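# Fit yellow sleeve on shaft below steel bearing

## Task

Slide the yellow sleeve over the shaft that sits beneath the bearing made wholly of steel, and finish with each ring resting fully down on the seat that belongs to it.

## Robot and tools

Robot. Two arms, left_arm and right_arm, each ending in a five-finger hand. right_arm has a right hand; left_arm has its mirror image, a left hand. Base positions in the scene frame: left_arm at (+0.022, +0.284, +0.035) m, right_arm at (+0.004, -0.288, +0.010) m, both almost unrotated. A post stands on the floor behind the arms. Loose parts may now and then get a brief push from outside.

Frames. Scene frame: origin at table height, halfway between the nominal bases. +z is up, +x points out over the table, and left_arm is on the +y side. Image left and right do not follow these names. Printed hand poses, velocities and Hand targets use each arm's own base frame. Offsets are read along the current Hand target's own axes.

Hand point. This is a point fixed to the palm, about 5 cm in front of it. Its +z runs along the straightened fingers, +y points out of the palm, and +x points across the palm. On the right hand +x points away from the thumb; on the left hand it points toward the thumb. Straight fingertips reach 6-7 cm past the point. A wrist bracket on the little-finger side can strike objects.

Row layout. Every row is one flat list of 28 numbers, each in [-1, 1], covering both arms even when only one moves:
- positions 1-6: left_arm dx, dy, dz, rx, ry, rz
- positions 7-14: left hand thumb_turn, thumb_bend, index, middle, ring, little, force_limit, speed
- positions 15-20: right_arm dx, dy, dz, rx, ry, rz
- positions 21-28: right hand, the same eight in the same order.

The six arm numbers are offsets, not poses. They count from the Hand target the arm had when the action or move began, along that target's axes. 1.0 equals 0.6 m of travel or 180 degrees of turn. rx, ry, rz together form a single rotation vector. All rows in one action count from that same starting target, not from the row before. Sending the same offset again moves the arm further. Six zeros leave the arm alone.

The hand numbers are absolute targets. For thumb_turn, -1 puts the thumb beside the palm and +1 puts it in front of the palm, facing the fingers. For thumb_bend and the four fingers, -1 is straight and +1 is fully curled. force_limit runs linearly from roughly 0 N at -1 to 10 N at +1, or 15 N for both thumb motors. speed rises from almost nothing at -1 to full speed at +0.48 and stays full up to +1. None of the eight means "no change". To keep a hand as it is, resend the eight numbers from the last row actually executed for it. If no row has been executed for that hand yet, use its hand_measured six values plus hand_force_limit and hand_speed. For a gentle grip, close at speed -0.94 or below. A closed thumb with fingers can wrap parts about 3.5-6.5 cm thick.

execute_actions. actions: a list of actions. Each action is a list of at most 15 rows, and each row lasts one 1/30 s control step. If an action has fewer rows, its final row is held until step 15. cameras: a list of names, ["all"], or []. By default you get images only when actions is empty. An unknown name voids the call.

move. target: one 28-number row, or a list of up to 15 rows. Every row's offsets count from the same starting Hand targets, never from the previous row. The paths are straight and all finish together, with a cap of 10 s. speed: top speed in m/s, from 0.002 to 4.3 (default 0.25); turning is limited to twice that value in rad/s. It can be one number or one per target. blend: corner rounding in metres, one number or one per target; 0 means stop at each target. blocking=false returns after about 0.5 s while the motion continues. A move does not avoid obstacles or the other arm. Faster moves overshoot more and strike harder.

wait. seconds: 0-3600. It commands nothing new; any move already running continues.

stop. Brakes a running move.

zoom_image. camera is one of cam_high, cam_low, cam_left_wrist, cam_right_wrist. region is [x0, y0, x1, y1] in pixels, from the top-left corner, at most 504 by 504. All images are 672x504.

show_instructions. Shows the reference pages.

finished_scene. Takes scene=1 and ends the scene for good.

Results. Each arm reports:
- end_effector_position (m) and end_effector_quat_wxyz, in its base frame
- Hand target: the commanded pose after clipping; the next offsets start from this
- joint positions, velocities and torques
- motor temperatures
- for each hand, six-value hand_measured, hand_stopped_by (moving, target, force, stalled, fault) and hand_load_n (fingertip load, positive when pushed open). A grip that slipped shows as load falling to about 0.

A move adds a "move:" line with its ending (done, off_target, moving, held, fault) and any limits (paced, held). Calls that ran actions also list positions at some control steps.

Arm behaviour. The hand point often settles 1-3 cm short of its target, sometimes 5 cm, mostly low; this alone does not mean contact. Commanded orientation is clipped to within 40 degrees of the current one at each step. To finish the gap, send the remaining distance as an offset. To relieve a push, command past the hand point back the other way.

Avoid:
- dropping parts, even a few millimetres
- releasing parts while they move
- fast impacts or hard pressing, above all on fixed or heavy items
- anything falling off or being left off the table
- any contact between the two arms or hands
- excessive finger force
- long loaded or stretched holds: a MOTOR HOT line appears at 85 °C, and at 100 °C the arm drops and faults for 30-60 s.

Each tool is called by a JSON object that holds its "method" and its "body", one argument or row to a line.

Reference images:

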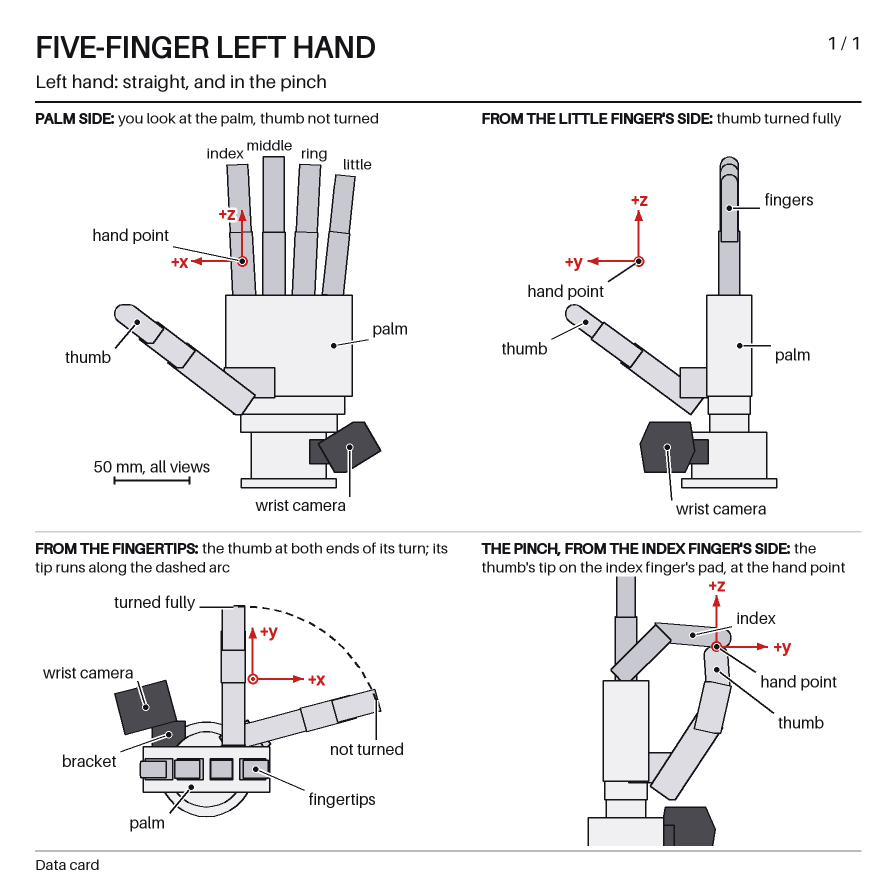

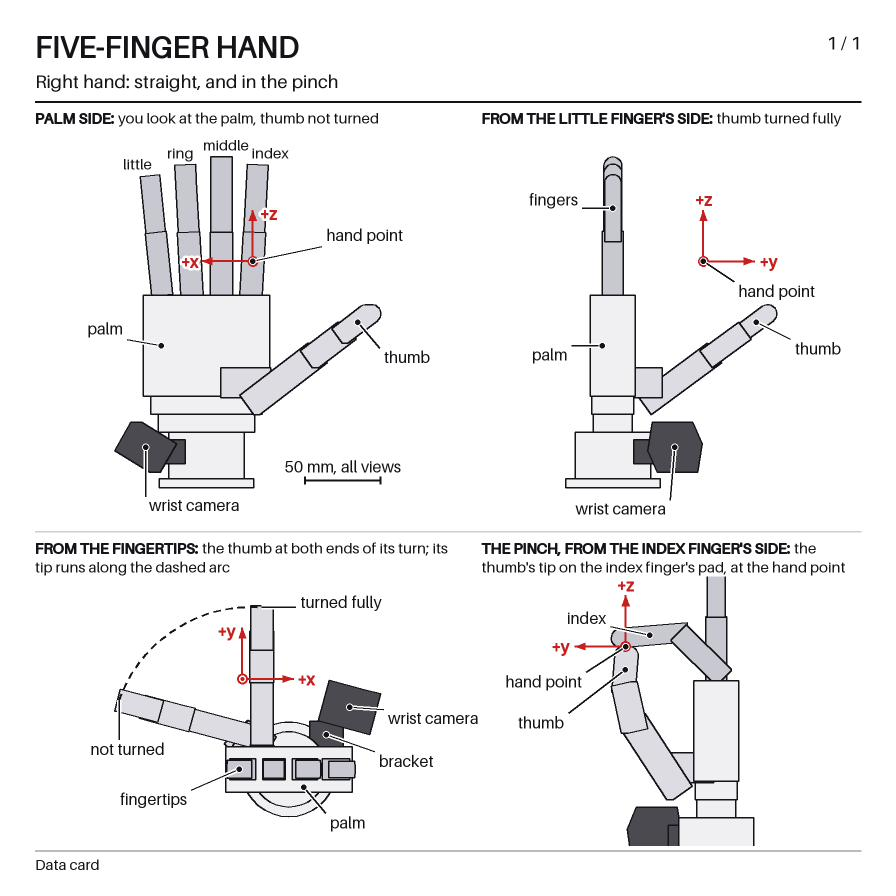

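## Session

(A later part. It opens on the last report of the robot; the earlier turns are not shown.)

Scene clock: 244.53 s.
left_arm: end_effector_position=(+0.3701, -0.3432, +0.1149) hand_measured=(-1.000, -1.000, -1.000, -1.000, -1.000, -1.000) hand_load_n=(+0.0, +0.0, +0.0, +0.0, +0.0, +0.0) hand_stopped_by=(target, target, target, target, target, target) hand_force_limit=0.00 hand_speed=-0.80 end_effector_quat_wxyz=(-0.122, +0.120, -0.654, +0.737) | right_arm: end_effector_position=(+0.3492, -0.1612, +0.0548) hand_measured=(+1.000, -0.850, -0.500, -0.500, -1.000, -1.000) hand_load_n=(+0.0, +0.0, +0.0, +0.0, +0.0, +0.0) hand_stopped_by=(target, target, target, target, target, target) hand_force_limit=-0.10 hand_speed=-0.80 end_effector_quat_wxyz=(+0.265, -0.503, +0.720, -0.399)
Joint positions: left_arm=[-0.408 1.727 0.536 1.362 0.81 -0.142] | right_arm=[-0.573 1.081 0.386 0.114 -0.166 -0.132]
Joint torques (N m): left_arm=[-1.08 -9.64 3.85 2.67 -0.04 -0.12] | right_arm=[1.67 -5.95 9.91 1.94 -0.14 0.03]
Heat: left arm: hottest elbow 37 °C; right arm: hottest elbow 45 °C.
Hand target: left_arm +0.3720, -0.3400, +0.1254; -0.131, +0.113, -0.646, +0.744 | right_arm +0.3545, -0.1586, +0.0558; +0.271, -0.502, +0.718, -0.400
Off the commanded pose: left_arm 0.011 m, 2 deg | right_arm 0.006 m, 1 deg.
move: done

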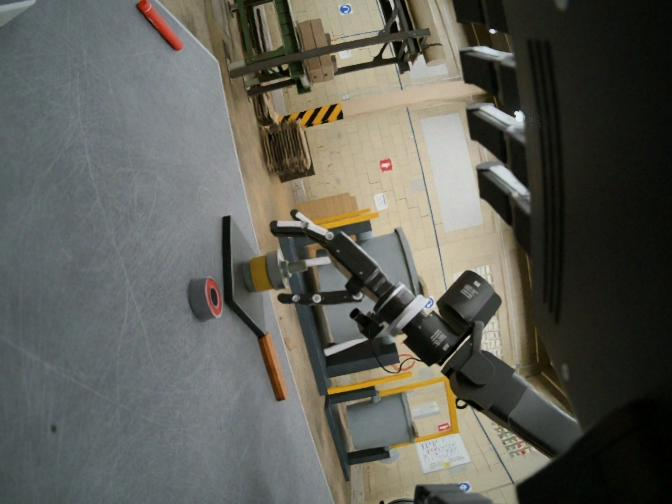

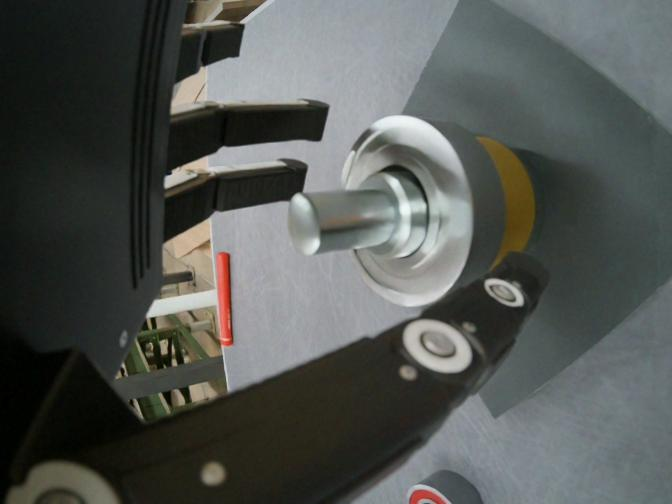

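{"method": "move", "body": {
  "target": [
    [0,0,0,0,0,0,-1,-1,-1,-1,-1,-1,0,-0.8,0,-0.053,-0.0097,0,0,0,1,-0.85,-0.5,-0.5,-1,-1,-0.1,-0.8],
    [0,0,0,0,0,0,-1,-1,-1,-1,-1,-1,0,-0.8,0,-0.1359,-0.0657,0,0,0,1,-0.85,-0.5,-0.5,-1,-1,-0.1,-0.8]
  ],
  "speed": [0.05,0.08],
  "blend": 0.01,
  "cameras": ["cam_left_wrist","cam_right_wrist"]
}}

Scene clock: 247.23 s.
left_arm: end_effector_position=(+0.3701, -0.3432, +0.1149) hand_measured=(-1.000, -1.000, -1.000, -1.000, -1.000, -1.000) hand_load_n=(+0.0, +0.0, +0.0, -0.5, +0.0, +0.0) hand_stopped_by=(target, target, target, target, target, target) hand_force_limit=0.00 hand_speed=-0.80 end_effector_quat_wxyz=(-0.122, +0.120, -0.654, +0.737) | right_arm: end_effector_position=(+0.3474, -0.1573, +0.1170) hand_measured=(+1.000, -0.850, -0.500, -0.500, -1.000, -1.000) hand_load_n=(+0.0, +0.0, +0.0, +0.0, +0.0, +0.0) hand_stopped_by=(target, target, target, target, target, target) hand_force_limit=-0.10 hand_speed=-0.80 end_effector_quat_wxyz=(+0.258, -0.506, +0.729, -0.382)
Joint positions: left_arm=[-0.408 1.727 0.536 1.362 0.81 -0.142] | right_arm=[-0.565 0.937 0.52 -0.205 -0.16 -0.125]
Joint torques (N m): left_arm=[-0.97 -9.64 3.89 2.61 -0.05 -0.13] | right_arm=[2.26 -6.77 15.8 1.07 -0.05 0]
Heat: left arm: hottest elbow 37 °C; right arm: hottest elbow 45 °C.
Hand target: left_arm +0.3720, -0.3400, +0.1254; -0.131, +0.113, -0.646, +0.744 | right_arm +0.3645, -0.1611, +0.1459; +0.271, -0.502, +0.717, -0.400
Off the commanded pose: left_arm 0.011 m, 2 deg | right_arm 0.034 m, 3 deg.
move: off_target (right_arm)

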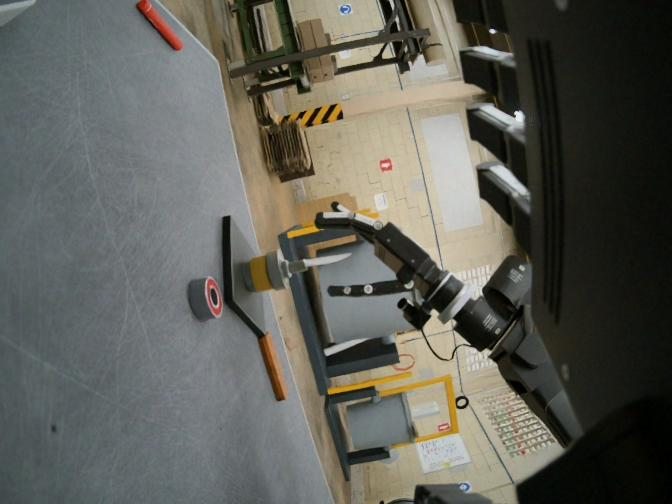

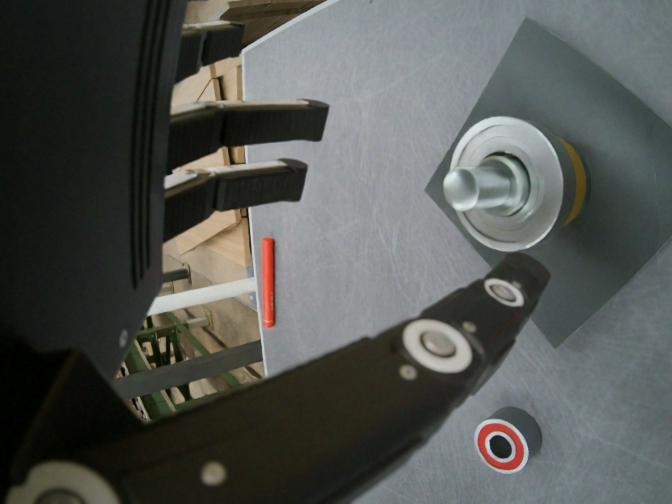

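{"method": "move", "body": {
  "target": [0,0,0,0,0,0,-1,-1,-1,-1,-1,-1,0,-0.8,-0.2515,0.0467,-0.0744,0.0556,0,0,1,-0.8,-0.4,-0.4,-1,-1,-0.1,-0.8],
  "speed": 0.12,
  "cameras": ["cam_left_wrist","cam_right_wrist"]
}}

Scene clock: 249.70 s.
left_arm: end_effector_position=(+0.3701, -0.3432, +0.1149) hand_measured=(-1.000, -1.000, -1.000, -1.000, -1.000, -1.000) hand_load_n=(-0.5, +0.0, -0.5, +0.0, -0.5, -0.5) hand_stopped_by=(target, target, target, target, target, target) hand_force_limit=0.00 hand_speed=-0.80 end_effector_quat_wxyz=(-0.122, +0.120, -0.654, +0.737) | right_arm: end_effector_position=(+0.3655, -0.0057, +0.1407) hand_measured=(+1.000, -0.800, -0.400, -0.400, -1.000, -1.000) hand_load_n=(+0.0, +0.0, +0.0, +0.0, +0.0, +0.0) hand_stopped_by=(target, target, target, target, target, target) hand_force_limit=-0.10 hand_speed=-0.80 end_effector_quat_wxyz=(+0.303, -0.482, +0.682, -0.460)
Joint positions: left_arm=[-0.408 1.727 0.536 1.362 0.81 -0.142] | right_arm=[0.115 0.734 0.389 -0.106 0.446 0.173]
Joint torques (N m): left_arm=[-0.97 -9.76 3.88 2.66 -0.04 -0.12] | right_arm=[2.02 -3.43 11.18 2.1 0.17 0.02]
Heat: left arm: hottest elbow 37 °C; right arm: hottest elbow 45 °C.
Hand target: left_arm +0.3720, -0.3400, +0.1254; -0.131, +0.113, -0.646, +0.744 | right_arm +0.3679, -0.0013, +0.1441; +0.314, -0.476, +0.680, -0.461
Off the commanded pose: left_arm 0.011 m, 2 deg | right_arm 0.006 m, 1 deg.
move: done

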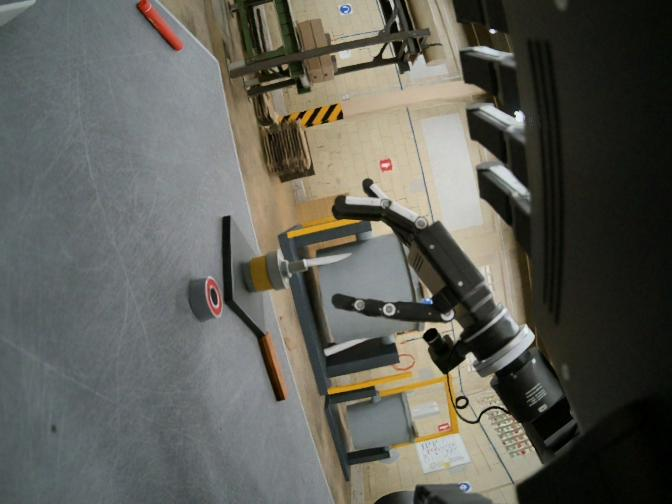

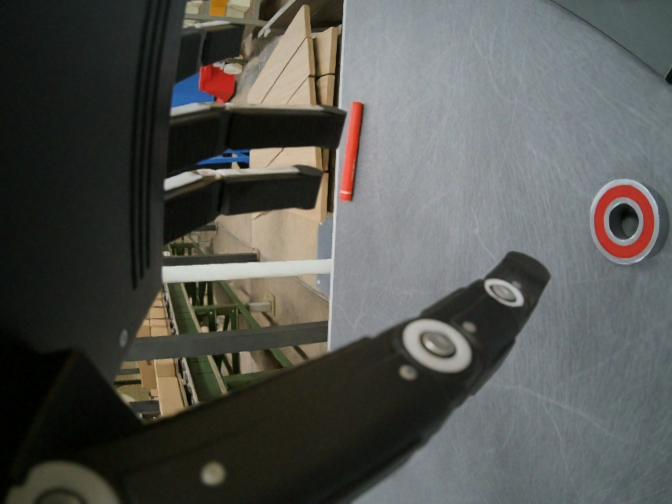

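{"method": "move", "body": {
  "target": [0,0,0,0,0,0,-1,-1,-1,-1,-1,-1,0,-0.8,0,0.133,0.0359,0,0,0,1,-0.8,-0.4,-0.4,-1,-1,-0.1,-0.8],
  "speed": 0.08,
  "cameras": ["cam_left_wrist","cam_right_wrist"]
}}

Scene clock: 251.70 s.
left_arm: end_effector_position=(+0.3701, -0.3432, +0.1149) hand_measured=(-1.000, -1.000, -1.000, -1.000, -1.000, -1.000) hand_load_n=(-0.5, +0.0, +0.0, +0.0, +0.0, +0.0) hand_stopped_by=(target, target, target, target, target, target) hand_force_limit=0.00 hand_speed=-0.80 end_effector_quat_wxyz=(-0.122, +0.120, -0.654, +0.737) | right_arm: end_effector_position=(+0.3560, -0.0042, +0.0617) hand_measured=(+1.000, -0.800, -0.400, -0.400, -1.000, -1.000) hand_load_n=(+0.0, +0.0, +0.0, +0.0, +0.0, +0.0) hand_stopped_by=(target, target, target, target, target, target) hand_force_limit=-0.10 hand_speed=-0.80 end_effector_quat_wxyz=(+0.306, -0.478, +0.681, -0.463)
Joint positions: left_arm=[-0.408 1.727 0.536 1.362 0.81 -0.142] | right_arm=[0.13 0.912 0.209 0.258 0.464 0.183]
Joint torques (N m): left_arm=[-1.08 -9.64 3.93 2.56 -0.04 -0.12] | right_arm=[2.08 -3.14 9.57 2.14 0.19 0.01]
Heat: left arm: hottest elbow 37 °C; right arm: hottest elbow 45 °C.
Hand target: left_arm +0.3720, -0.3400, +0.1254; -0.131, +0.113, -0.646, +0.744 | right_arm +0.3580, +0.0013, +0.0622; +0.314, -0.476, +0.680, -0.461
Off the commanded pose: left_arm 0.011 m, 2 deg | right_arm 0.006 m, 1 deg.
move: done

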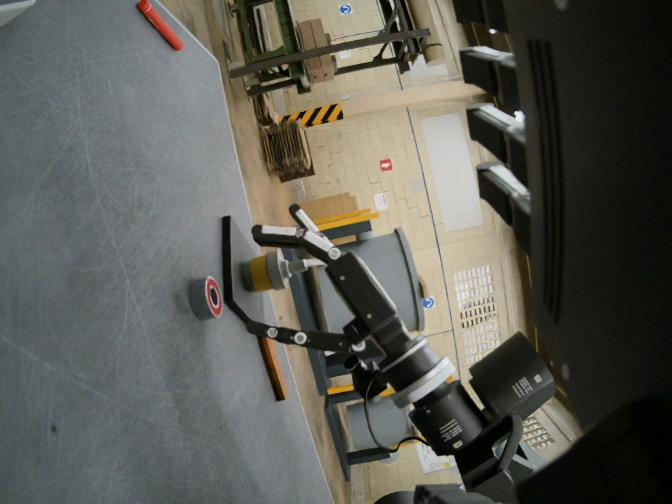

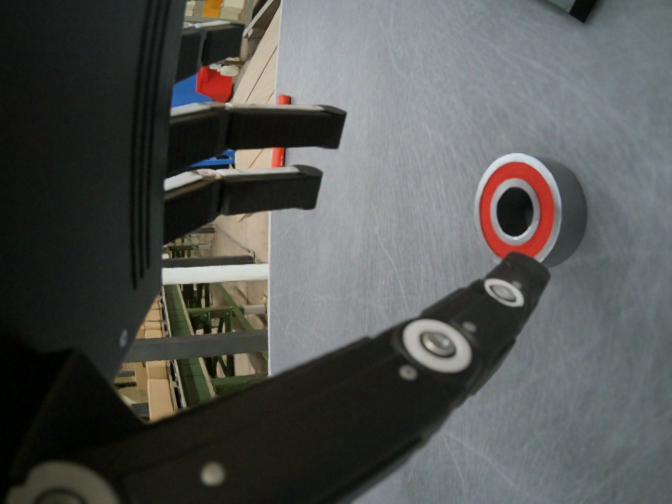

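{"method": "move", "body": {
  "target": [0,0,0,0,0,0,-1,-1,-1,-1,-1,-1,0,-0.8,0,0.0414,0.0132,0,0,0,1,-0.8,-0.4,-0.4,-1,-1,-0.1,-0.8],
  "speed": 0.05,
  "cameras": ["cam_left_wrist","cam_right_wrist"]
}}

{"method": "zoom_image", "body": {
  "camera": "cam_left_wrist",
  "region": [170, 230, 300, 360]
}}

Scene clock: 253.17 s.
left_arm: end_effector_position=(+0.3701, -0.3432, +0.1149) hand_measured=(-1.000, -1.000, -1.000, -1.000, -1.000, -1.000) hand_load_n=(-0.5, +0.0, +0.0, +0.0, +0.0, +0.0) hand_stopped_by=(target, target, target, target, target, target) hand_force_limit=0.00 hand_speed=-0.80 end_effector_quat_wxyz=(-0.122, +0.120, -0.654, +0.737) | right_arm: end_effector_position=(+0.3552, -0.0037, +0.0366) hand_measured=(+1.000, -0.800, -0.400, -0.400, -1.000, -1.000) hand_load_n=(+0.0, +0.0, +0.0, +0.0, +0.0, +0.0) hand_stopped_by=(target, target, target, target, target, target) hand_force_limit=-0.10 hand_speed=-0.80 end_effector_quat_wxyz=(+0.307, -0.477, +0.681, -0.463)
Joint positions: left_arm=[-0.408 1.727 0.536 1.362 0.81 -0.142] | right_arm=[0.133 1.037 0.167 0.427 0.467 0.185]
Joint torques (N m): left_arm=[-0.97 -9.76 3.86 2.65 -0.04 -0.12] | right_arm=[2.02 -4.01 8.25 2.06 0.19 0.02]
Heat: left arm: hottest elbow 37 °C; right arm: hottest elbow 45 °C.
Hand target: left_arm +0.3720, -0.3400, +0.1254; -0.131, +0.113, -0.646, +0.744 | right_arm +0.3559, +0.0016, +0.0361; +0.313, -0.476, +0.680, -0.461
Off the commanded pose: left_arm 0.011 m, 2 deg | right_arm 0.006 m, 1 deg.
move: done

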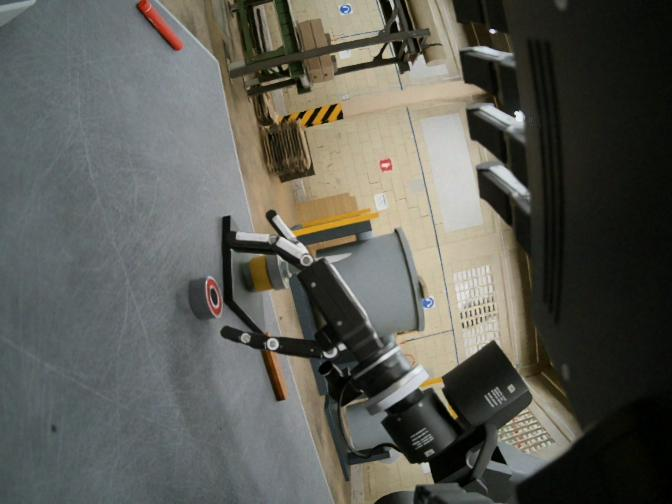

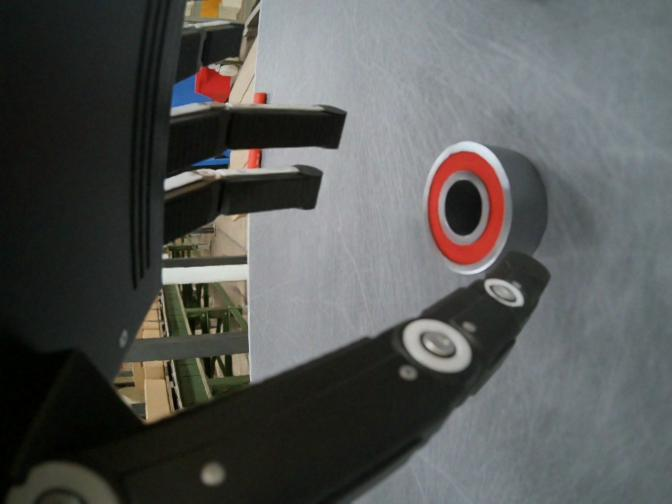

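Scaled by 3.877 from the camera's image (finer frame: 960x720).

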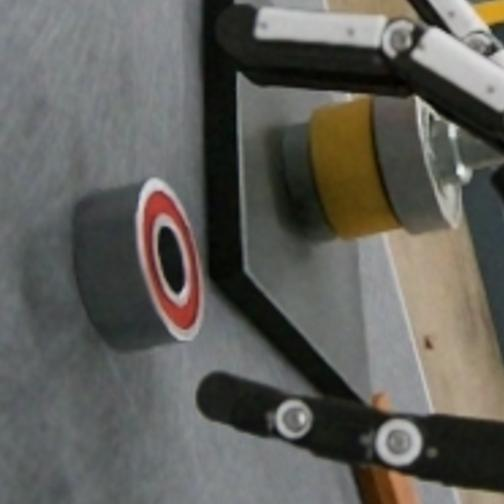

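{"method": "move", "body": {
  "target": [0,0,0,0,0,0,-1,-1,-1,-1,-1,-1,0,-0.8,0,0.0318,0.0102,0,0,0,1,-0.8,-0.4,-0.4,-1,-1,-0.1,-0.8],
  "speed": 0.04,
  "cameras": ["cam_left_wrist","cam_right_wrist"]
}}

{"method": "zoom_image", "body": {
  "camera": "cam_left_wrist",
  "region": [170, 230, 300, 360]
}}

Scene clock: 254.53 s.
left_arm: end_effector_position=(+0.3701, -0.3432, +0.1149) hand_measured=(-1.000, -1.000, -1.000, -1.000, -1.000, -1.000) hand_load_n=(+0.0, +0.0, +0.0, +0.0, +0.0, +0.0) hand_stopped_by=(target, target, target, target, target, target) hand_force_limit=0.00 hand_speed=-0.80 end_effector_quat_wxyz=(-0.122, +0.120, -0.654, +0.737) | right_arm: end_effector_position=(+0.3543, -0.0033, +0.0169) hand_measured=(+1.000, -0.800, -0.400, -0.400, -1.000, -1.000) hand_load_n=(+0.0, +0.0, +0.0, +0.0, +0.0, +0.0) hand_stopped_by=(target, target, target, target, target, target) hand_force_limit=-0.10 hand_speed=-0.80 end_effector_quat_wxyz=(+0.307, -0.477, +0.681, -0.463)
Joint positions: left_arm=[-0.408 1.727 0.536 1.362 0.81 -0.142] | right_arm=[0.136 1.162 0.141 0.579 0.469 0.186]
Joint torques (N m): left_arm=[-0.91 -9.76 3.85 2.62 -0.05 -0.11] | right_arm=[2.32 -4.37 7.04 2.03 0.19 0.01]
Heat: left arm: hottest elbow 37 °C; right arm: hottest elbow 45 °C.
Hand target: left_arm +0.3720, -0.3400, +0.1254; -0.131, +0.113, -0.646, +0.744 | right_arm +0.3543, +0.0019, +0.0161; +0.313, -0.476, +0.680, -0.461
Off the commanded pose: left_arm 0.011 m, 2 deg | right_arm 0.005 m, 1 deg.
move: done

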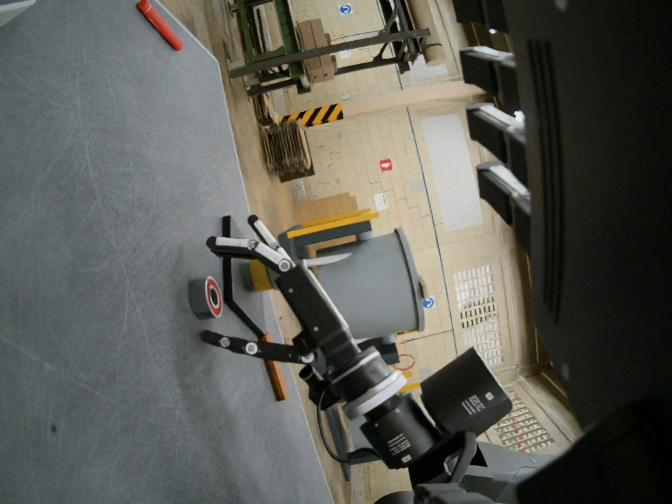

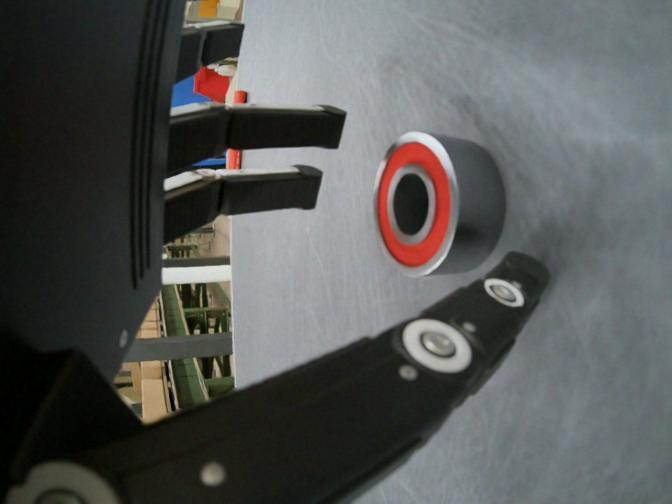

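Scaled by 3.877 from the camera's image (finer frame: 960x720).

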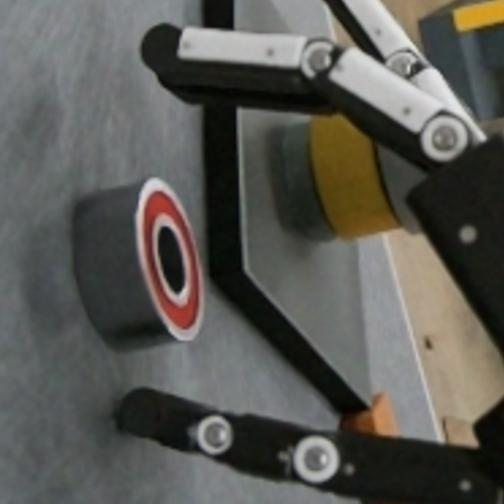

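{"method": "move", "body": {
  "target": [0,0,0,0,0,0,-1,-1,-1,-1,-1,-1,0,-0.8,0,0.0054,0.0013,0,0,0,1,-0.8,-0.4,-0.4,-1,-1,-0.1,-0.8],
  "speed": 0.03,
  "cameras": ["cam_right_wrist"]
}}

{"method": "move", "body": {
  "target": [0,0,0,0,0,0,-1,-1,-1,-1,-1,-1,0,-0.8,0,0,0,0,0,0,1,-0.2,0.1,0.1,-1,-1,-0.6,-0.9],
  "cameras": ["cam_right_wrist","cam_left_wrist"]
}}

Scene clock: 255.37 s.
left_arm: end_effector_position=(+0.3701, -0.3432, +0.1149) hand_measured=(-1.000, -1.000, -1.000, -1.000, -1.000, -1.000) hand_load_n=(+0.0, +0.0, +0.0, +0.0, +0.0, +0.0) hand_stopped_by=(target, target, target, target, target, target) hand_force_limit=0.00 hand_speed=-0.80 end_effector_quat_wxyz=(-0.122, +0.120, -0.654, +0.737) | right_arm: end_effector_position=(+0.3550, -0.0028, +0.0150) hand_measured=(+1.000, -0.800, -0.400, -0.400, -1.000, -1.000) hand_load_n=(+0.0, +0.0, +0.5, +0.0, +0.0, +0.0) hand_stopped_by=(target, target, target, target, target, target) hand_force_limit=-0.10 hand_speed=-0.80 end_effector_quat_wxyz=(+0.309, -0.476, +0.681, -0.464)
Joint positions: left_arm=[-0.408 1.727 0.536 1.362 0.81 -0.142] | right_arm=[0.138 1.182 0.138 0.606 0.47 0.187]
Joint torques (N m): left_arm=[-0.91 -9.7 3.89 2.59 -0.05 -0.11] | right_arm=[2.32 -4.66 6.71 2.07 0.17 0.03]
Heat: left arm: hottest elbow 37 °C; right arm: hottest elbow 45 °C.
Hand target: left_arm +0.3720, -0.3400, +0.1254; -0.131, +0.113, -0.646, +0.744 | right_arm +0.3539, +0.0021, +0.0129; +0.314, -0.476, +0.680, -0.461
Off the commanded pose: left_arm 0.011 m, 2 deg | right_arm 0.005 m, 1 deg.
move: done

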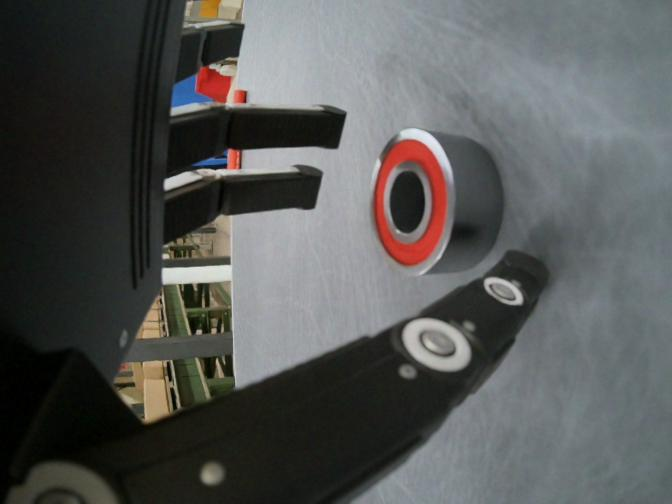

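Scene clock: 257.23 s.
left_arm: end_effector_position=(+0.3701, -0.3432, +0.1149) hand_measured=(-1.000, -1.000, -1.000, -1.000, -1.000, -1.000) hand_load_n=(-0.5, +0.0, +0.0, +0.0, +0.0, +0.0) hand_stopped_by=(target, target, target, target, target, target) hand_force_limit=0.00 hand_speed=-0.80 end_effector_quat_wxyz=(-0.122, +0.120, -0.654, +0.737) | right_arm: end_effector_position=(+0.3548, -0.0029, +0.0149) hand_measured=(+1.000, -0.616, +0.046, -0.048, -1.000, -1.000) hand_load_n=(+0.0, +5.0, +2.0, +2.5, +0.0, +0.0) hand_stopped_by=(target, force, force, force, target, target) hand_force_limit=-0.60 hand_speed=-0.90 end_effector_quat_wxyz=(+0.309, -0.475, +0.681, -0.464)
Joint positions: left_arm=[-0.408 1.727 0.536 1.362 0.81 -0.142] | right_arm=[0.138 1.182 0.137 0.607 0.47 0.187]
Joint torques (N m): left_arm=[-1.03 -9.7 3.9 2.61 -0.04 -0.13] | right_arm=[1.73 -4.31 6.86 1.95 0.14 0]
Heat: left arm: hottest elbow 37 °C; right arm: hottest elbow 44 °C.
Hand target: left_arm +0.3720, -0.3400, +0.1254; -0.131, +0.113, -0.646, +0.744 | right_arm +0.3540, +0.0021, +0.0129; +0.314, -0.476, +0.680, -0.461
Off the commanded pose: left_arm 0.011 m, 2 deg | right_arm 0.006 m, 1 deg.
move: done
Images, in order (width x height): cam_left_wrist 672x504, cam_right_wrist 672x504.

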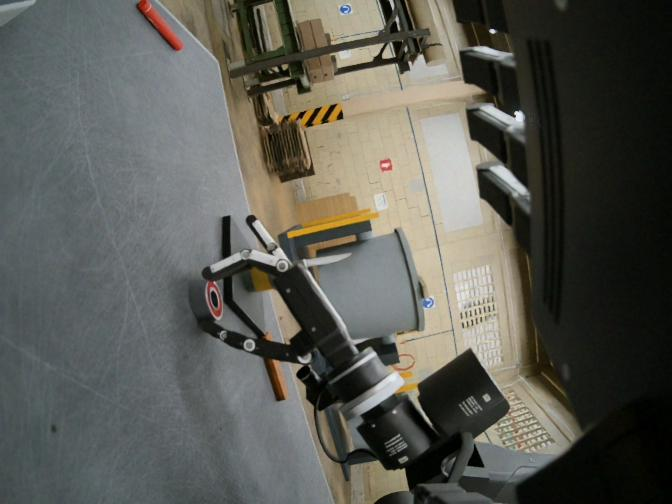

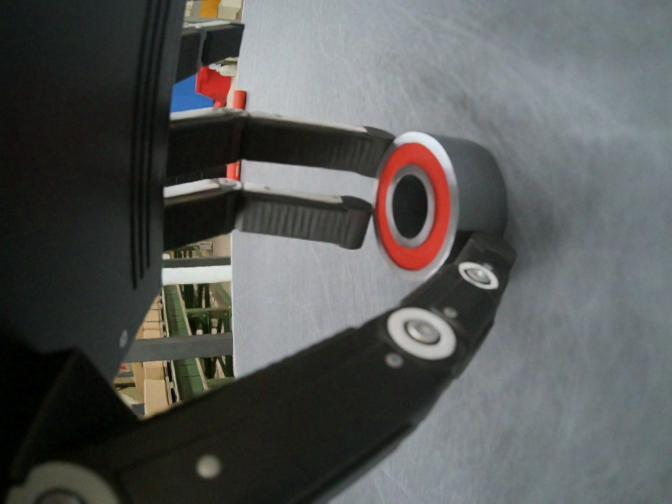

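{"method": "move", "body": {
  "target": [0,0,0,0,0,0,-1,-1,-1,-1,-1,-1,0,-0.8,0,0,0,0,0,0,1,-0.1,0.2,0.2,-1,-1,-0.2,-0.9],
  "cameras": ["cam_right_wrist","cam_left_wrist"]
}}

{"method": "zoom_image", "body": {
  "camera": "cam_left_wrist",
  "region": [170, 230, 300, 360]
}}

Scene clock: 258.33 s.
left_arm: end_effector_position=(+0.3701, -0.3432, +0.1149) hand_measured=(-1.000, -1.000, -1.000, -1.000, -1.000, -1.000) hand_load_n=(+0.0, +0.0, +0.0, -0.5, +0.0, +0.0) hand_stopped_by=(target, target, target, target, target, target) hand_force_limit=0.00 hand_speed=-0.80 end_effector_quat_wxyz=(-0.122, +0.120, -0.654, +0.737) | right_arm: end_effector_position=(+0.3554, -0.0028, +0.0157) hand_measured=(+1.000, -0.616, +0.200, -0.042, -1.000, -1.000) hand_load_n=(+1.5, +5.5, +0.0, +5.5, +0.0, +0.0) hand_stopped_by=(target, force, target, force, target, target) hand_force_limit=-0.20 hand_speed=-0.90 end_effector_quat_wxyz=(+0.310, -0.474, +0.681, -0.465)
Joint positions: left_arm=[-0.408 1.727 0.536 1.362 0.81 -0.142] | right_arm=[0.138 1.182 0.137 0.611 0.471 0.189]
Joint torques (N m): left_arm=[-1.08 -9.64 3.89 2.58 -0.05 -0.12] | right_arm=[2.14 -4.72 6.75 1.88 0.15 0.02]
Heat: left arm: hottest elbow 37 °C; right arm: hottest elbow 44 °C.
Hand target: left_arm +0.3720, -0.3400, +0.1254; -0.131, +0.113, -0.646, +0.744 | right_arm +0.3540, +0.0021, +0.0130; +0.314, -0.476, +0.680, -0.461
Off the commanded pose: left_arm 0.011 m, 2 deg | right_arm 0.006 m, 1 deg.
move: done
Images, in order (width x height): cam_left_wrist 672x504, cam_right_wrist 672x504.

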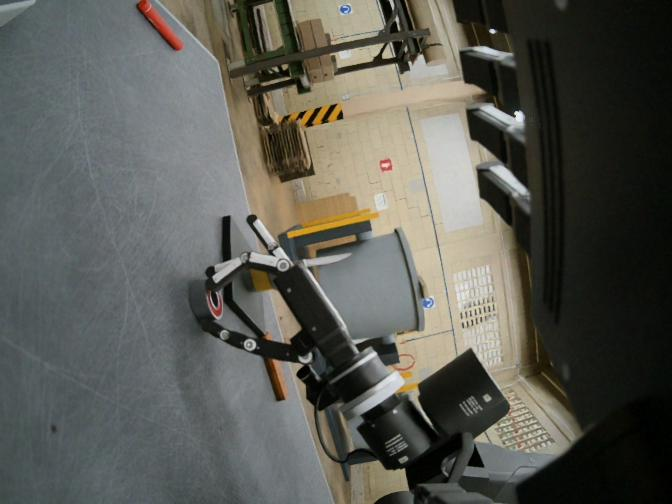

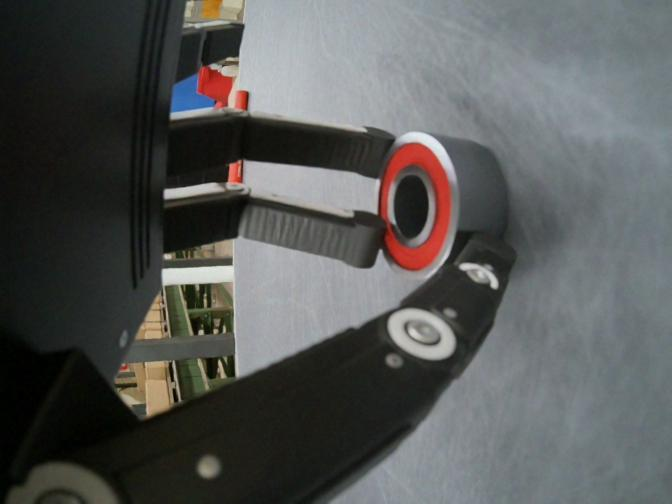

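Scaled by 3.877 from the camera's image (finer frame: 960x720).

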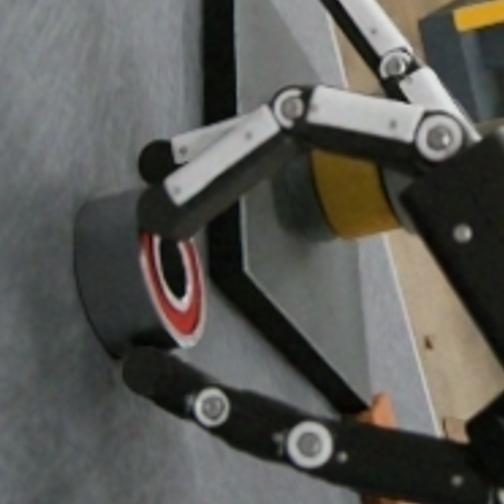

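{"method": "move", "body": {
  "target": [0,0,0,0,0,0,-1,-1,-1,-1,-1,-1,0,-0.8,0,0,0,0,0,0,1,-0.8,-0.4,-0.4,-1,-1,-0.2,-0.8],
  "cameras": ["cam_right_wrist"]
}}

{"method": "move", "body": {
  "target": [0,0,0,0,0,0,-1,-1,-1,-1,-1,-1,0,-0.8,0.0167,0,0,0,0,0,1,-0.8,-0.4,-0.4,-1,-1,-0.2,-0.8],
  "speed": 0.03,
  "cameras": ["cam_right_wrist"]
}}

Scene clock: 260.37 s.
left_arm: end_effector_position=(+0.3701, -0.3432, +0.1149) hand_measured=(-1.000, -1.000, -1.000, -1.000, -1.000, -1.000) hand_load_n=(+0.0, +0.0, -0.5, +0.0, +0.0, +0.0) hand_stopped_by=(target, target, target, target, target, target) hand_force_limit=0.00 hand_speed=-0.80 end_effector_quat_wxyz=(-0.122, +0.120, -0.654, +0.737) | right_arm: end_effector_position=(+0.3554, -0.0028, +0.0158) hand_measured=(+1.000, -0.800, -0.400, -0.400, -1.000, -1.000) hand_load_n=(+0.0, +0.0, +0.0, +0.0, +0.0, +0.0) hand_stopped_by=(target, target, target, target, target, target) hand_force_limit=-0.20 hand_speed=-0.80 end_effector_quat_wxyz=(+0.311, -0.474, +0.681, -0.465)
Joint positions: left_arm=[-0.408 1.727 0.536 1.362 0.81 -0.142] | right_arm=[0.138 1.182 0.137 0.611 0.471 0.189]
Joint torques (N m): left_arm=[-0.97 -9.64 3.84 2.65 -0.06 -0.11] | right_arm=[2.02 -5.01 6.76 1.89 0.18 0.01]
Heat: left arm: hottest elbow 37 °C; right arm: hottest elbow 44 °C.
Hand target: left_arm +0.3720, -0.3400, +0.1254; -0.131, +0.113, -0.646, +0.744 | right_arm +0.3540, +0.0021, +0.0129; +0.314, -0.476, +0.680, -0.461
Off the commanded pose: left_arm 0.011 m, 2 deg | right_arm 0.006 m, 1 deg.
move: done

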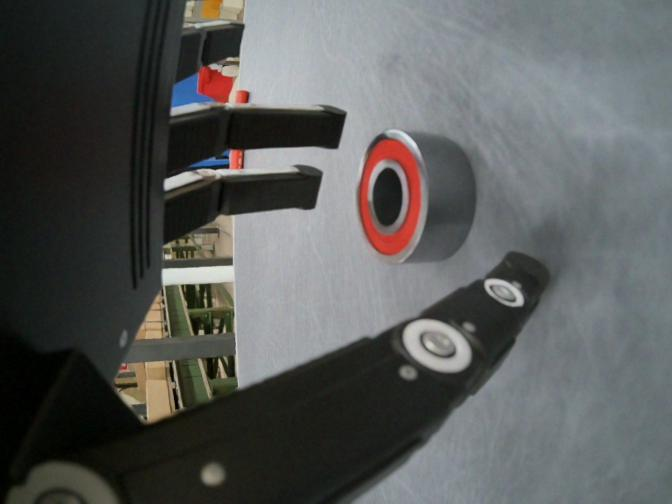

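Scene clock: 261.07 s.
left_arm: end_effector_position=(+0.3701, -0.3432, +0.1149) hand_measured=(-1.000, -1.000, -1.000, -1.000, -1.000, -1.000) hand_load_n=(-0.5, +0.0, +0.0, +0.0, +0.0, +0.0) hand_stopped_by=(target, target, target, target, target, target) hand_force_limit=0.00 hand_speed=-0.80 end_effector_quat_wxyz=(-0.122, +0.120, -0.654, +0.737) | right_arm: end_effector_position=(+0.3542, -0.0007, +0.0145) hand_measured=(+1.000, -0.800, -0.400, -0.400, -1.000, -1.000) hand_load_n=(+0.0, +0.0, +0.0, +0.0, +0.0, +0.0) hand_stopped_by=(target, target, target, target, target, target) hand_force_limit=-0.20 hand_speed=-0.80 end_effector_quat_wxyz=(+0.319, -0.478, +0.680, -0.457)
Joint positions: left_arm=[-0.408 1.727 0.536 1.362 0.81 -0.142] | right_arm=[0.125 1.182 0.13 0.619 0.435 0.189]
Joint torques (N m): left_arm=[-1.03 -9.7 3.88 2.59 -0.04 -0.11] | right_arm=[-0.15 -5.83 6.06 1.8 0 -0.2]
Heat: left arm: hottest elbow 37 °C; right arm: hottest elbow 44 °C.
Hand target: left_arm +0.3720, -0.3400, +0.1254; -0.131, +0.113, -0.646, +0.744 | right_arm +0.3505, -0.0073, +0.0131; +0.314, -0.476, +0.680, -0.461
Off the commanded pose: left_arm 0.011 m, 2 deg | right_arm 0.008 m, 1 deg.
move: done

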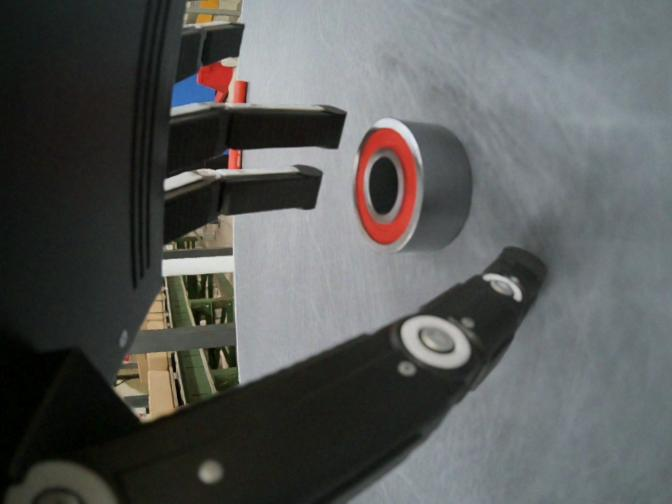

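{"method": "move", "body": {
  "target": [0,0,0,0,0,0,-1,-1,-1,-1,-1,-1,0,-0.8,0.01,-0.0031,0.0077,0,0,0,1,-0.8,-0.4,-0.4,-1,-1,-0.2,-0.8],
  "speed": 0.03,
  "cameras": ["cam_right_wrist"]
}}

Scene clock: 262.23 s.
left_arm: end_effector_position=(+0.3701, -0.3432, +0.1149) hand_measured=(-1.000, -1.000, -1.000, -1.000, -1.000, -1.000) hand_load_n=(+0.0, +0.0, +0.0, +0.0, +0.0, +0.0) hand_stopped_by=(target, target, target, target, target, target) hand_force_limit=0.00 hand_speed=-0.80 end_effector_quat_wxyz=(-0.122, +0.120, -0.654, +0.737) | right_arm: end_effector_position=(+0.3554, -0.0081, +0.0150) hand_measured=(+1.000, -0.800, -0.400, -0.400, -1.000, -1.000) hand_load_n=(+1.0, +0.0, +0.0, +0.0, +0.0, +0.0) hand_stopped_by=(target, target, target, target, target, target) hand_force_limit=-0.20 hand_speed=-0.80 end_effector_quat_wxyz=(+0.320, -0.476, +0.681, -0.456)
Joint positions: left_arm=[-0.408 1.727 0.536 1.362 0.81 -0.142] | right_arm=[0.085 1.182 0.13 0.626 0.399 0.176]
Joint torques (N m): left_arm=[-0.85 -9.64 3.92 2.65 -0.04 -0.12] | right_arm=[-0.15 -4.84 6.54 1.87 0.04 -0.22]
Heat: left arm: hottest elbow 37 °C; right arm: hottest elbow 43 °C.
Hand target: left_arm +0.3720, -0.3400, +0.1254; -0.131, +0.113, -0.646, +0.744 | right_arm +0.3530, -0.0147, +0.0131; +0.314, -0.476, +0.680, -0.461
Off the commanded pose: left_arm 0.011 m, 2 deg | right_arm 0.007 m, 1 deg.
move: done

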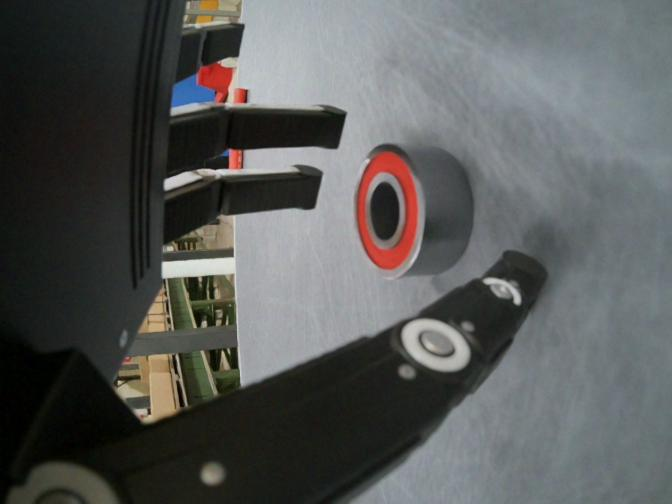

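{"method": "move", "body": {
  "target": [0,0,0,0,0,0,-1,-1,-1,-1,-1,-1,0,-0.8,0.0012,0.0008,0.0075,0,0,0,1,-0.8,-0.4,-0.4,-1,-1,-0.2,-0.8],
  "speed": 0.03,
  "cameras": ["cam_right_wrist","cam_left_wrist"]
}}

{"method": "zoom_image", "body": {
  "camera": "cam_left_wrist",
  "region": [170, 230, 300, 360]
}}

Scene clock: 263.57 s.
left_arm: end_effector_position=(+0.3701, -0.3432, +0.1149) hand_measured=(-1.000, -1.000, -1.000, -1.000, -1.000, -1.000) hand_load_n=(-0.5, +0.0, +0.0, +0.0, +0.0, -0.5) hand_stopped_by=(target, target, target, target, target, target) hand_force_limit=0.00 hand_speed=-0.80 end_effector_quat_wxyz=(-0.122, +0.120, -0.654, +0.737) | right_arm: end_effector_position=(+0.3579, -0.0098, +0.0155) hand_measured=(+1.000, -0.800, -0.400, -0.400, -1.000, -1.000) hand_load_n=(+0.0, +1.0, +0.0, +0.0, +0.0, +0.0) hand_stopped_by=(target, target, target, target, target, target) hand_force_limit=-0.20 hand_speed=-0.80 end_effector_quat_wxyz=(+0.323, -0.474, +0.679, -0.458)
Joint positions: left_arm=[-0.408 1.727 0.536 1.362 0.81 -0.142] | right_arm=[0.075 1.198 0.13 0.654 0.388 0.17]
Joint torques (N m): left_arm=[-1.08 -9.7 3.86 2.61 -0.04 -0.11] | right_arm=[-0.79 -4.01 6.9 1.94 0.03 -0.25]
Heat: left arm: hottest elbow 37 °C; right arm: hottest elbow 43 °C.
Hand target: left_arm +0.3720, -0.3400, +0.1254; -0.131, +0.113, -0.646, +0.744 | right_arm +0.3565, -0.0168, +0.0110; +0.314, -0.476, +0.680, -0.461
Off the commanded pose: left_arm 0.011 m, 2 deg | right_arm 0.008 m, 1 deg.
move: done
Images, in order (width x height): cam_left_wrist 672x504, cam_right_wrist 672x504.

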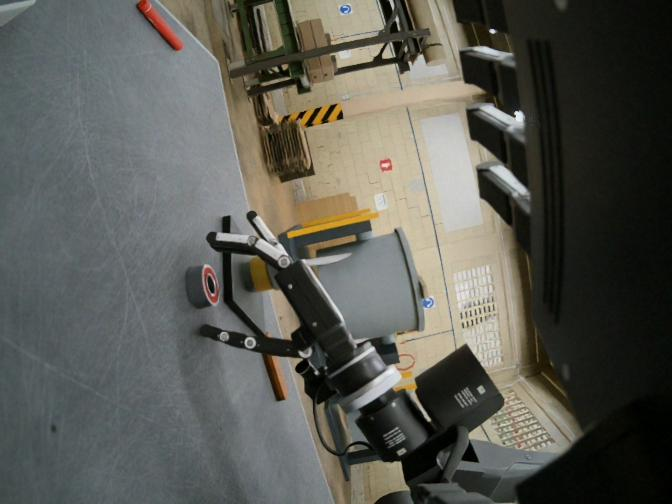

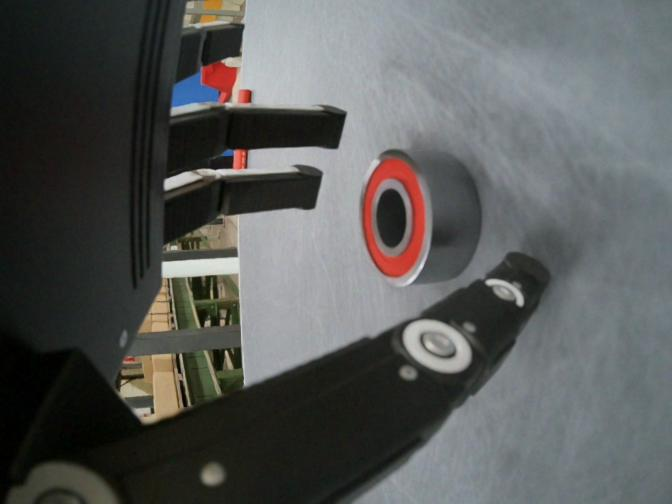

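Scaled by 3.877 from the camera's image (finer frame: 960x720).

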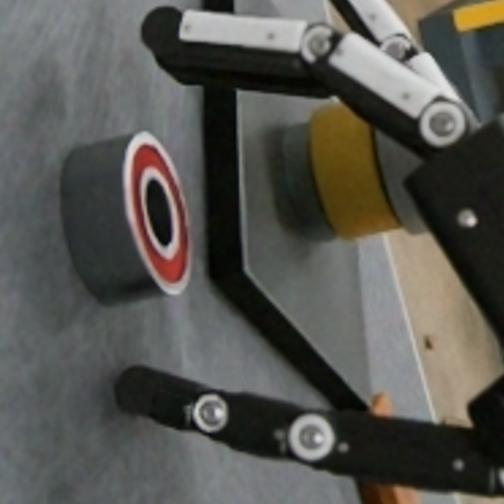

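{"method": "move", "body": {
  "target": [0,0,0,0,0,0,-1,-1,-1,-1,-1,-1,0,-0.8,0.0,-0.0025,0.0062,0,0,0,1,-0.74,-0.35,-0.35,-1,-1,-0.2,-0.8],
  "speed": 0.03,
  "cameras": ["cam_right_wrist","cam_left_wrist"]
}}

{"method": "zoom_image", "body": {
  "camera": "cam_left_wrist",
  "region": [170, 230, 300, 360]
}}

Scene clock: 264.73 s.
left_arm: end_effector_position=(+0.3701, -0.3432, +0.1149) hand_measured=(-1.000, -1.000, -1.000, -1.000, -1.000, -1.000) hand_load_n=(-0.5, +0.0, +0.0, +0.0, +0.0, +0.0) hand_stopped_by=(target, target, target, target, target, target) hand_force_limit=0.00 hand_speed=-0.80 end_effector_quat_wxyz=(-0.122, +0.120, -0.654, +0.737) | right_arm: end_effector_position=(+0.3583, -0.0105, +0.0139) hand_measured=(+1.000, -0.740, -0.350, -0.350, -1.000, -1.000) hand_load_n=(+0.5, +0.5, +0.0, +0.0, +0.0, +0.0) hand_stopped_by=(target, target, target, target, target, target) hand_force_limit=-0.20 hand_speed=-0.80 end_effector_quat_wxyz=(+0.324, -0.475, +0.679, -0.456)
Joint positions: left_arm=[-0.408 1.727 0.536 1.362 0.81 -0.142] | right_arm=[0.068 1.209 0.13 0.665 0.38 0.169]
Joint torques (N m): left_arm=[-0.97 -9.64 3.9 2.62 -0.03 -0.13] | right_arm=[-0.62 -3.78 7.65 1.8 0.05 -0.24]
Heat: left arm: hottest elbow 37 °C; right arm: hottest elbow 43 °C.
Hand target: left_arm +0.3720, -0.3400, +0.1254; -0.131, +0.113, -0.646, +0.744 | right_arm +0.3603, -0.0181, +0.0109; +0.314, -0.476, +0.680, -0.461
Off the commanded pose: left_arm 0.011 m, 2 deg | right_arm 0.008 m, 1 deg.
move: done
Images, in order (width x height): cam_left_wrist 672x504, cam_right_wrist 672x504.

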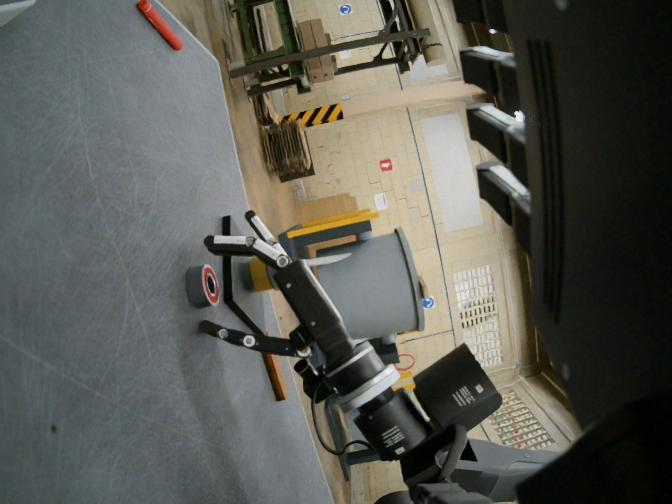

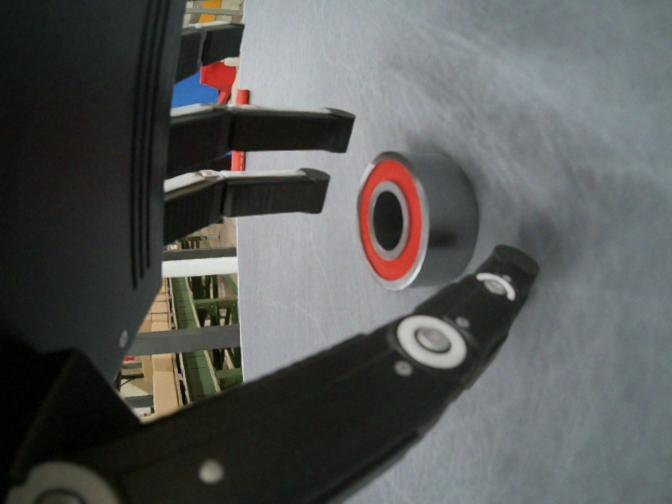

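Scaled by 3.877 from the camera's image (finer frame: 960x720).

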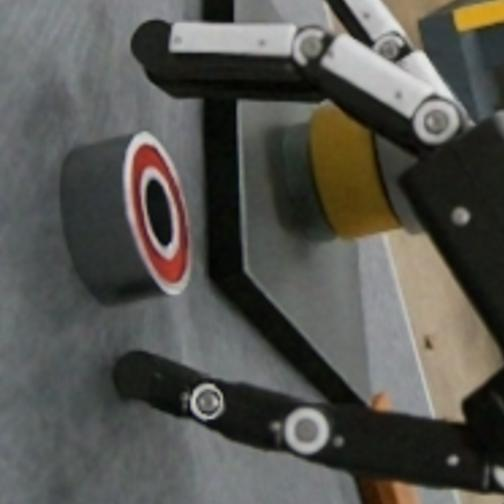

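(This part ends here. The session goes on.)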